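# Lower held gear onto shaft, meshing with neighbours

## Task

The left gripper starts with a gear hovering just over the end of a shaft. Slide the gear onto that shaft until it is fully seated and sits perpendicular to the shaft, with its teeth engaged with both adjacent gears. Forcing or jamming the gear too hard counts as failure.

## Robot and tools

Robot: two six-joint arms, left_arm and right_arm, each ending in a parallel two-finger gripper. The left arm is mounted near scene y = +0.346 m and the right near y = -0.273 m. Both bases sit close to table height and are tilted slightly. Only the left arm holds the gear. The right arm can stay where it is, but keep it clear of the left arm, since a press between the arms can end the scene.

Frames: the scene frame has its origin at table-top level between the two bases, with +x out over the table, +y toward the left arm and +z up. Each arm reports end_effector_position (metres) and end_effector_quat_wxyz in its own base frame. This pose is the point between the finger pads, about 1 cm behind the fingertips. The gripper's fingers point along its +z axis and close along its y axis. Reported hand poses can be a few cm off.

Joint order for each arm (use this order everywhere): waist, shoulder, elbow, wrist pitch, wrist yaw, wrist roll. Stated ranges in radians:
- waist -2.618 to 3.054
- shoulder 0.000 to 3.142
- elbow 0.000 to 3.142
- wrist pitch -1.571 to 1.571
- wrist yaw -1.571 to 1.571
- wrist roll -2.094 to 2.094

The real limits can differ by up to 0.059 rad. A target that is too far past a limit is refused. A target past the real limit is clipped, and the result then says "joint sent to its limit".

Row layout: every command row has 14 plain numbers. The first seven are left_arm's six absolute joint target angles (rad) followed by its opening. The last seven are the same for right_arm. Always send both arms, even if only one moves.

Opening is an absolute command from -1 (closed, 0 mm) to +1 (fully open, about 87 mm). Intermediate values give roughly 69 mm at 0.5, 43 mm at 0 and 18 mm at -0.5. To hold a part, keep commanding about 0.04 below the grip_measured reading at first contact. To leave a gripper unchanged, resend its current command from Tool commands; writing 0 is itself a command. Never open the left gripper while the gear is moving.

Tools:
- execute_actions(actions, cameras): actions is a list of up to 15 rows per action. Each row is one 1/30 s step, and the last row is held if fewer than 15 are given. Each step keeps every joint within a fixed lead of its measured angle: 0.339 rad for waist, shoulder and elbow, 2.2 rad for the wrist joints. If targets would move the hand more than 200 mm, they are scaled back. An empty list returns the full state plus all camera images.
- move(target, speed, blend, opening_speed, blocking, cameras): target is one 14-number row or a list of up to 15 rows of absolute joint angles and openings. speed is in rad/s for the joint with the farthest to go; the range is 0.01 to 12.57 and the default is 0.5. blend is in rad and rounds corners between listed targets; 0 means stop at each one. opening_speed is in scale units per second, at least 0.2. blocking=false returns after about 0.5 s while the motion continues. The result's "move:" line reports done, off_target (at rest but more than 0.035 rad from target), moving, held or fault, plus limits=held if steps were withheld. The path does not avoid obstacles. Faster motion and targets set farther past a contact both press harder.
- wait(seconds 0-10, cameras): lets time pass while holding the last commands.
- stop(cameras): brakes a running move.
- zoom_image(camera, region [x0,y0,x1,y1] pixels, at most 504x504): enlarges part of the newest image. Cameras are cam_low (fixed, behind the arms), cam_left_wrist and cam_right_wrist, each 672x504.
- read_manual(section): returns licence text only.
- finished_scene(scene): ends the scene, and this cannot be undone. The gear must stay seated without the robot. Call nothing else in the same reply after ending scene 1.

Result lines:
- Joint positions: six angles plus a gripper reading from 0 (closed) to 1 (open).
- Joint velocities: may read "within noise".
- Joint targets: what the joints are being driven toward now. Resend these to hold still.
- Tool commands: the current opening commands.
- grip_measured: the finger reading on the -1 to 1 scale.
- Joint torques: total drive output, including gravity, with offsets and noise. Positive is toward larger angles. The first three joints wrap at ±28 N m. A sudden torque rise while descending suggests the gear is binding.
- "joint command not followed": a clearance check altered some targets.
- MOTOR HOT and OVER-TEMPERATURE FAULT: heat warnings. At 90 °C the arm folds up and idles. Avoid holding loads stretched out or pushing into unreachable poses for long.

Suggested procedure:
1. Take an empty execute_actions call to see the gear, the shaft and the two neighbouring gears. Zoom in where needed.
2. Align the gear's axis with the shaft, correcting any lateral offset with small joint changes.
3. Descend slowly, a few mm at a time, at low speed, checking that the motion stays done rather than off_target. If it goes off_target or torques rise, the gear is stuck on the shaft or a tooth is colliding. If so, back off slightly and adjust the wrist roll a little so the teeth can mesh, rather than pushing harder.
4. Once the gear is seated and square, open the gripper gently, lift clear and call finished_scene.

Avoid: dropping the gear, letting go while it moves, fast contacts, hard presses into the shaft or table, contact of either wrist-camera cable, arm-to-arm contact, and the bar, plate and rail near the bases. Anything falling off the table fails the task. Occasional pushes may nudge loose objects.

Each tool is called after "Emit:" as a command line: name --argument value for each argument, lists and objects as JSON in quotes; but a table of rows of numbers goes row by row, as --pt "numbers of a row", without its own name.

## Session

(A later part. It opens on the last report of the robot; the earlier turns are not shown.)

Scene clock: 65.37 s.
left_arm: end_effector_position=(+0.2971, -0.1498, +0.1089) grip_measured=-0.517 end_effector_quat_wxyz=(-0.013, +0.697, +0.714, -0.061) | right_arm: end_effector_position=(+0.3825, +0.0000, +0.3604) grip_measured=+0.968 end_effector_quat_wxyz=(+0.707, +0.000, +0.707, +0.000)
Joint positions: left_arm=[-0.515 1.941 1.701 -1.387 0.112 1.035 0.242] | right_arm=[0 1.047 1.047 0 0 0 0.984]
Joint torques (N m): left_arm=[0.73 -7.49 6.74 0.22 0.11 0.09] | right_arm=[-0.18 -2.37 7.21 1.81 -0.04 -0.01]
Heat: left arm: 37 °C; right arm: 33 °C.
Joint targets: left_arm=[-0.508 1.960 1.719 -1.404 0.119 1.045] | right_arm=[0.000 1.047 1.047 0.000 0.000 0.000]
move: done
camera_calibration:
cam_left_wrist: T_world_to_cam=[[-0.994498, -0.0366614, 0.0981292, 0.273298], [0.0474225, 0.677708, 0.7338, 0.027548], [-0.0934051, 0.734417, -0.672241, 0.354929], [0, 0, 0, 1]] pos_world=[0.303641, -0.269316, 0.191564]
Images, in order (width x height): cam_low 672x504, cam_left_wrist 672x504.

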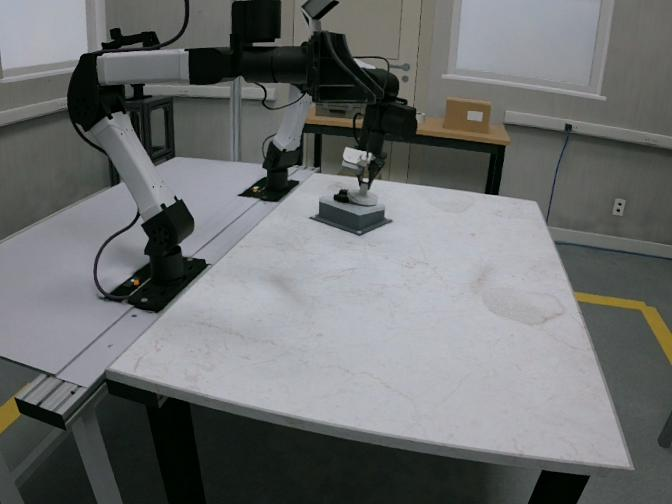

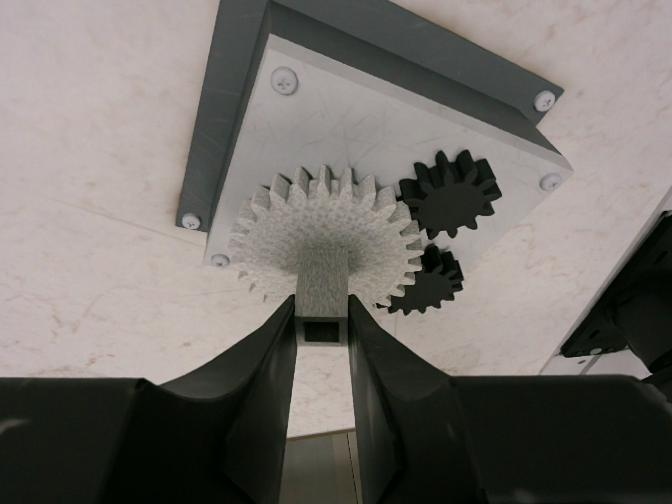

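Emit:
move --pt "-0.508 1.960 1.742 -1.428 0.119 1.045 -1 0 1.047 1.047 0 0 0 1" --pt "-0.543 1.824 1.620 -1.316 0.065 0.997 -1 0 1.047 1.047 0 0 0 1" --speed 0.15 --blend 0.01 --cameras '["cam_left_wrist","cam_low"]'

Emit:
zoom_image --camera "cam_left_wrist" --region '[220, 150, 510, 350]'

Emit:
zoom_image --camera "cam_low" --region '[320, 175, 390, 225]'

Emit:
zoom_image --camera "cam_left_wrist" --region '[385, 135, 515, 325]'

Scene clock: 67.23 s.
left_arm: end_effector_position=(+0.2942, -0.1495, +0.1175) grip_measured=-0.516 end_effector_quat_wxyz=(+0.018, +0.697, +0.716, -0.035) | right_arm: end_effector_position=(+0.3825, +0.0000, +0.3604) grip_measured=+0.968 end_effector_quat_wxyz=(+0.707, +0.000, +0.707, +0.000)
Joint positions: left_arm=[-0.536 1.858 1.629 -1.324 0.076 1.007 0.242] | right_arm=[0 1.047 1.047 0 0 0 0.984]
Joint torques (N m): left_arm=[-0.65 -11.19 4.67 0.6 -0.07 -0.13] | right_arm=[-0.18 -2.36 7.21 1.81 -0.04 0]
Heat: left arm: 38 °C; right arm: 33 °C.
Joint targets: left_arm=[-0.543 1.824 1.620 -1.316 0.065 0.997] | right_arm=[0.000 1.047 1.047 0.000 0.000 0.000]
move: done
camera_calibration:
cam_left_wrist: T_world_to_cam=[[-0.998898, -0.0431769, 0.0183886, 0.279244], [-0.0159776, 0.681315, 0.731816, 0.040686], [-0.044126, 0.730716, -0.681254, 0.346326], [0, 0, 0, 1]] pos_world=[0.294868, -0.268729, 0.201026]
Images, in order (width x height): cam_low 672x504, cam_left_wrist 672x504.

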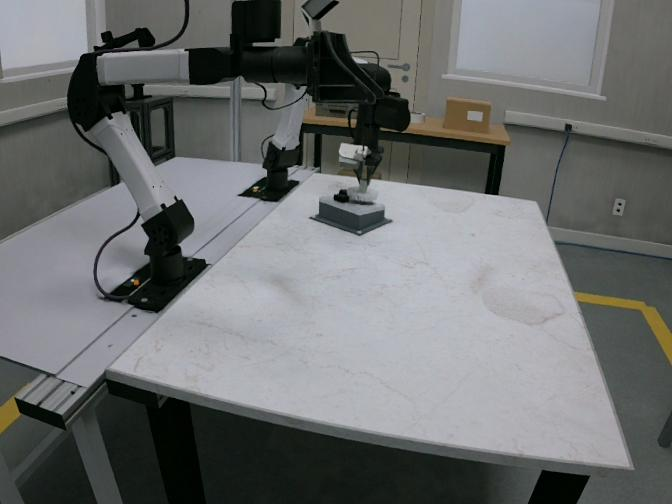

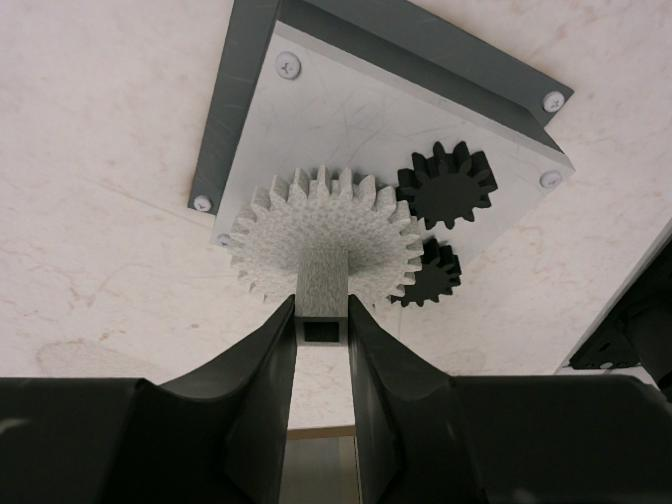

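Scaled by 1.738 from the camera's 672x504 image, which has a finer 960x720 frame.

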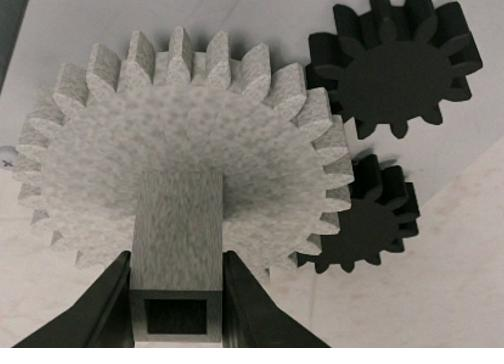

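Scaled by 7.200 from the camera's 672x504 image, which has a finer 960x720 frame.

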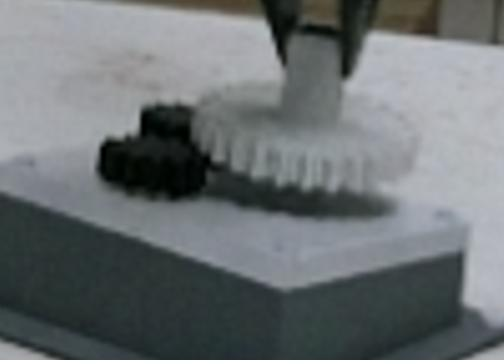

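Scaled by 2.653 from the camera's 672x504 image, which has a finer 960x720 frame.

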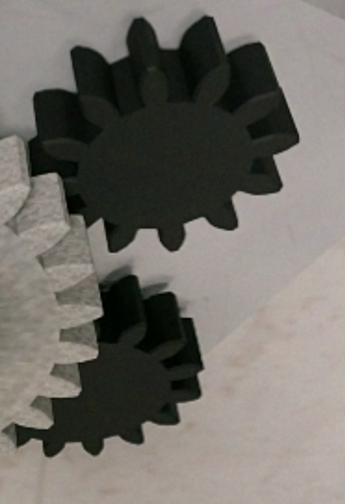

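Emit:
move --pt "-0.544 1.866 1.583 -1.280 0.074 0.997 -1 0 1.047 1.047 0 0 0 1" --speed 0.08

Scene clock: 68.50 s.
left_arm: end_effector_position=(+0.2944, -0.1496, +0.1108) grip_measured=-0.516 end_effector_quat_wxyz=(+0.018, +0.697, +0.716, -0.035) | right_arm: end_effector_position=(+0.3825, +0.0000, +0.3604) grip_measured=+0.968 end_effector_quat_wxyz=(+0.707, +0.000, +0.707, +0.000)
Joint positions: left_arm=[-0.536 1.858 1.603 -1.297 0.076 1.006 0.242] | right_arm=[0 1.047 1.047 0 0 0 0.984]
Joint torques (N m): left_arm=[-0.75 -7.82 3.84 0.7 0.01 -0.14] | right_arm=[-0.18 -2.37 7.21 1.81 -0.03 -0.01]
Heat: left arm: 39 °C; right arm: 33 °C.
Joint targets: left_arm=[-0.544 1.866 1.583 -1.280 0.074 0.997] | right_arm=[0.000 1.047 1.047 0.000 0.000 0.000]
move: done

Emit:
move --pt "-0.544 1.872 1.570 -1.267 0.074 1.012 -1 0 1.047 1.047 0 0 0 1" --pt "-0.544 1.875 1.568 -1.265 0.074 0.980 -1 0 1.047 1.047 0 0 0 1" --speed 0.08 --cameras '["cam_left_wrist","cam_low"]'

Emit:
zoom_image --camera "cam_left_wrist" --region '[220, 150, 510, 350]'

Emit:
zoom_image --camera "cam_low" --region '[320, 175, 390, 225]'

Emit:
zoom_image --camera "cam_left_wrist" --region '[385, 135, 515, 325]'

Scene clock: 70.23 s.
left_arm: end_effector_position=(+0.2950, -0.1487, +0.1101) grip_measured=-0.514 end_effector_quat_wxyz=(+0.018, +0.693, +0.720, -0.031) | right_arm: end_effector_position=(+0.3825, +0.0000, +0.3604) grip_measured=+0.968 end_effector_quat_wxyz=(+0.707, +0.000, +0.707, +0.000)
Joint positions: left_arm=[-0.536 1.858 1.6 -1.292 0.069 0.997 0.243] | right_arm=[0 1.047 1.047 0 0 0 0.984]
Joint torques (N m): left_arm=[-0.77 -7.09 2.92 0.8 0.05 -0.21] | right_arm=[-0.21 -2.39 7.21 1.81 -0.03 0]
Heat: left arm: 39 °C; right arm: 33 °C.
Joint targets: left_arm=[-0.544 1.875 1.568 -1.265 0.074 0.980] | right_arm=[0.000 1.047 1.047 0.000 0.000 0.000]
move: done
camera_calibration:
cam_left_wrist: T_world_to_cam=[[-0.998496, -0.0533319, 0.0127138, 0.279263], [-0.0268046, 0.677147, 0.735359, 0.0477204], [-0.0478272, 0.733913, -0.677558, 0.3419], [0, 0, 0, 1]] pos_world=[0.296474, -0.268344, 0.193015]
Images, in order (width x height): cam_low 672x504, cam_left_wrist 672x504.

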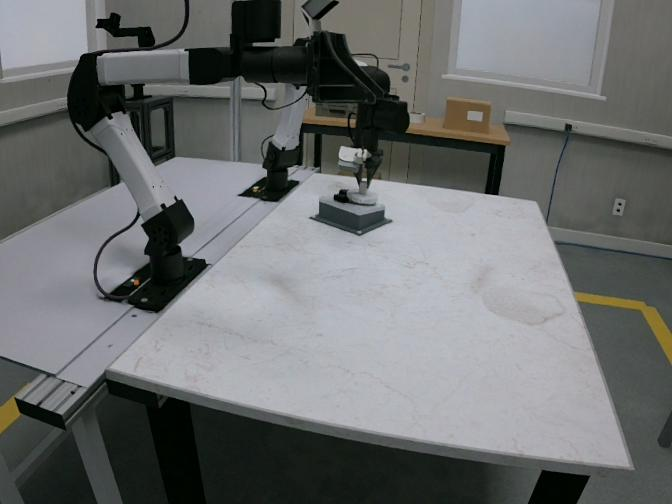

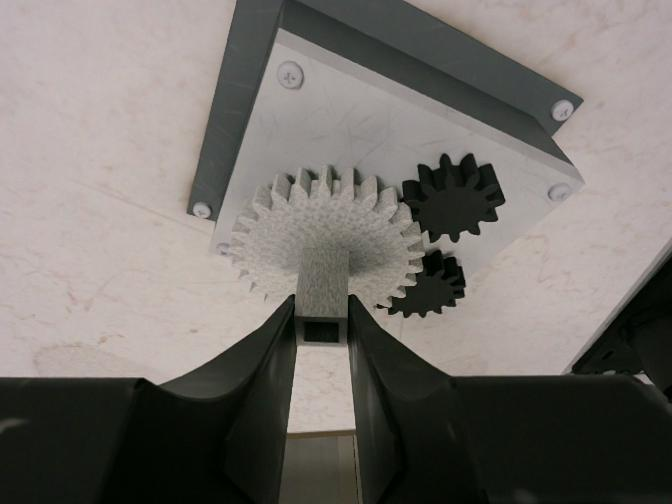

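Scaled by 1.738 from the camera's 672x504 image, which has a finer 960x720 frame.

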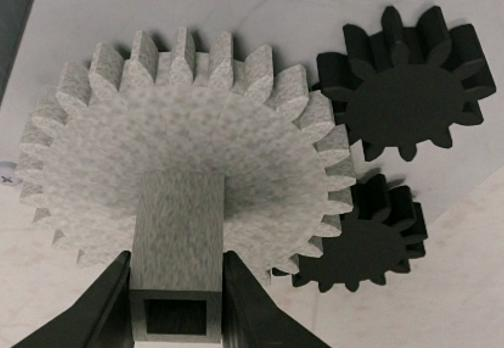

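Scaled by 7.200 from the camera's 672x504 image, which has a finer 960x720 frame.

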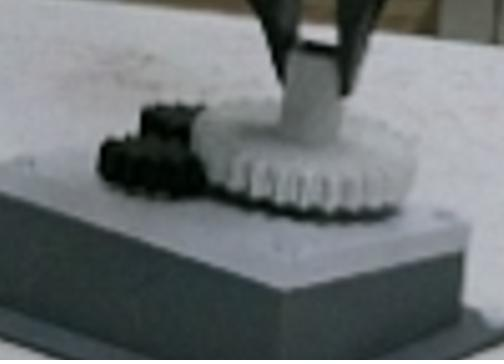

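Scaled by 2.653 from the camera's 672x504 image, which has a finer 960x720 frame.

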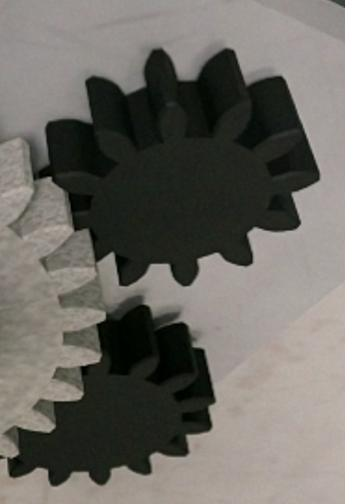

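Emit:
move --pt "-0.542 1.885 1.580 -1.262 0.078 0.890 -1 0 1.047 1.047 0 0 0 1" --pt "-0.544 1.876 1.560 -1.255 0.078 1.010 -1 0 1.047 1.047 0 0 0 1" --pt "-0.543 1.880 1.562 -1.254 0.078 0.950 -1 0 1.047 1.047 0 0 0 1" --speed 0.12 --blend 0.003 --cameras '["cam_left_wrist"]'

Emit:
zoom_image --camera "cam_left_wrist" --region '[220, 150, 510, 350]'

Emit:
zoom_image --camera "cam_left_wrist" --region '[385, 135, 515, 325]'

Scene clock: 73.87 s.
left_arm: end_effector_position=(+0.2940, -0.1505, +0.1026) grip_measured=-0.519 end_effector_quat_wxyz=(+0.017, +0.682, +0.730, -0.035) | right_arm: end_effector_position=(+0.3825, +0.0000, +0.3604) grip_measured=+0.968 end_effector_quat_wxyz=(+0.707, +0.000, +0.707, +0.000)
Joint positions: left_arm=[-0.536 1.866 1.58 -1.266 0.076 0.966 0.241] | right_arm=[0 1.047 1.047 0 0 0 0.984]
Joint torques (N m): left_arm=[-0.65 -7.34 4 0.66 0.04 -0.21] | right_arm=[-0.2 -2.37 7.21 1.81 -0.04 -0.01]
Heat: left arm: 39 °C; right arm: 33 °C.
Joint targets: left_arm=[-0.543 1.880 1.562 -1.254 0.078 0.950] | right_arm=[0.000 1.047 1.047 0.000 0.000 0.000]
move: done
camera_calibration:
cam_left_wrist: T_world_to_cam=[[-0.996265, -0.0837977, 0.0208308, 0.272197], [-0.0418609, 0.679715, 0.732281, 0.0595001], [-0.0755225, 0.728674, -0.680684, 0.345786], [0, 0, 0, 1]] pos_world=[0.299786, -0.269599, 0.18613]
Images, in order (width x height): cam_left_wrist 672x504.

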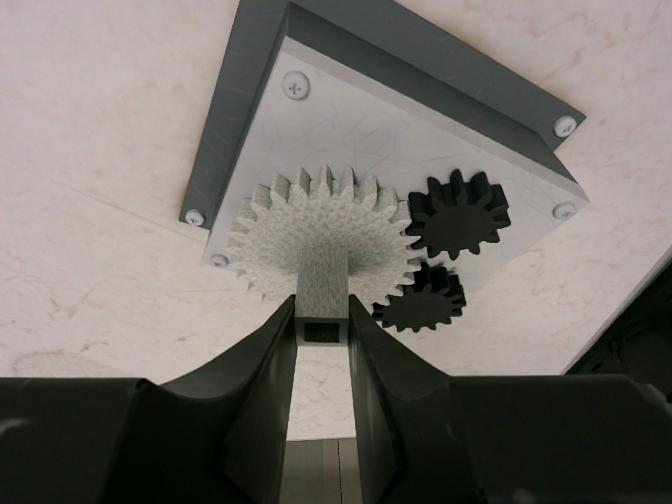

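Scaled by 1.738 from the camera's 672x504 image, which has a finer 960x720 frame.

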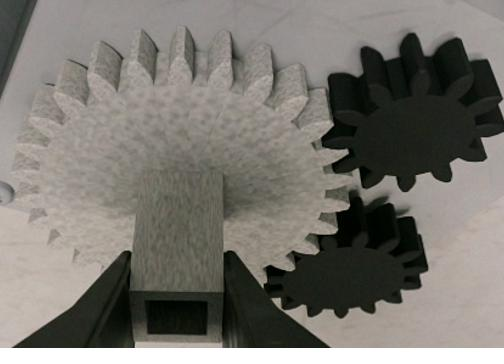

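Scaled by 2.653 from the camera's 672x504 image, which has a finer 960x720 frame.

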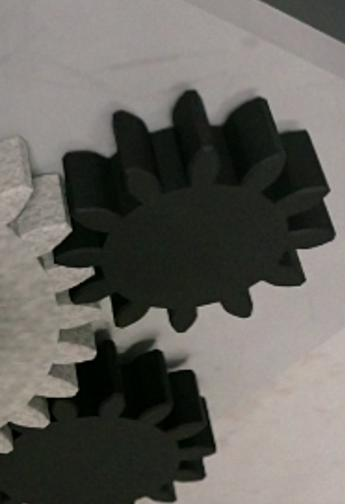

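Emit:
move --pt "-0.540 1.876 1.580 -1.268 0.078 0.960 -0.521 0 1.047 1.047 0 0 0 1" --pt "-0.540 1.876 1.580 -1.268 0.078 0.960 -0.1 0 1.047 1.047 0 0 0 1" --pt "-0.528 1.880 1.715 -1.395 0.078 0.966 -0.1 0 1.047 1.047 0 0 0 1" --speed 0.25 --opening_speed 1.0 --cameras '["cam_left_wrist","cam_low"]'

Emit:
zoom_image --camera "cam_left_wrist" --region '[220, 100, 510, 320]'

Emit:
zoom_image --camera "cam_low" --region '[320, 175, 390, 225]'

Scene clock: 76.60 s.
left_arm: end_effector_position=(+0.2953, -0.1513, +0.1322) grip_measured=-0.100 end_effector_quat_wxyz=(+0.021, +0.682, +0.730, -0.035) | right_arm: end_effector_position=(+0.3825, +0.0000, +0.3604) grip_measured=+0.968 end_effector_quat_wxyz=(+0.707, +0.000, +0.707, +0.000)
Joint positions: left_arm=[-0.536 1.866 1.698 -1.377 0.076 0.966 0.45] | right_arm=[0 1.047 1.047 0 0 0 0.984]
Joint torques (N m): left_arm=[0.79 -7.34 6.79 0.37 0.04 -0.03] | right_arm=[-0.2 -2.39 7.21 1.81 -0.04 -0.01]
Heat: left arm: 39 °C; right arm: 34 °C.
Joint targets: left_arm=[-0.528 1.880 1.715 -1.395 0.078 0.966] | right_arm=[0.000 1.047 1.047 0.000 0.000 0.000]
move: done
camera_calibration:
cam_left_wrist: T_world_to_cam=[[-0.996384, -0.0836952, 0.0146007, 0.273639], [-0.0466467, 0.682559, 0.72934, 0.0406777], [-0.071008, 0.726022, -0.683996, 0.36533], [0, 0, 0, 1]] pos_world=[0.300488, -0.2701, 0.216221]
Images, in order (width x height): cam_low 672x504, cam_left_wrist 672x504.

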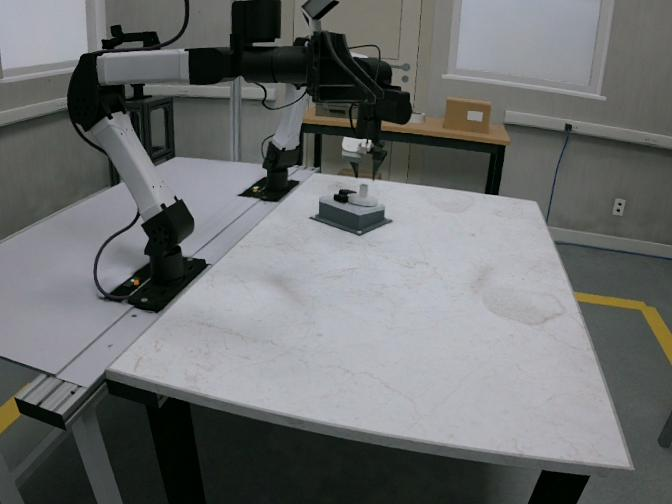

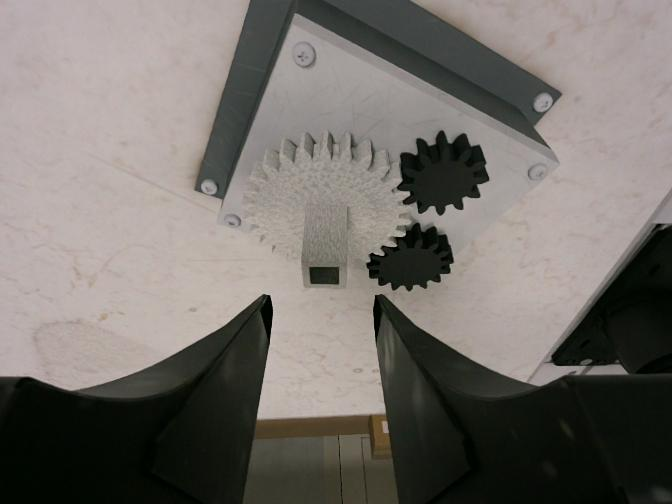

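Scaled by 1.738 from the camera's 672x504 image, which has a finer 960x720 frame.

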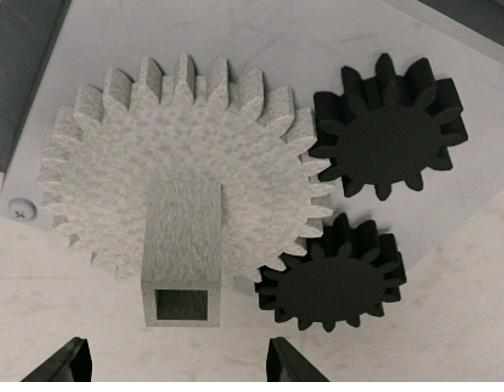

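Scaled by 7.200 from the camera's 672x504 image, which has a finer 960x720 frame.

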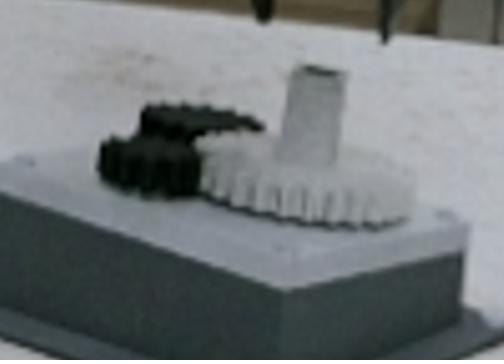

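Emit:
finished_scene --scene 3

The scene is finished: the task was done.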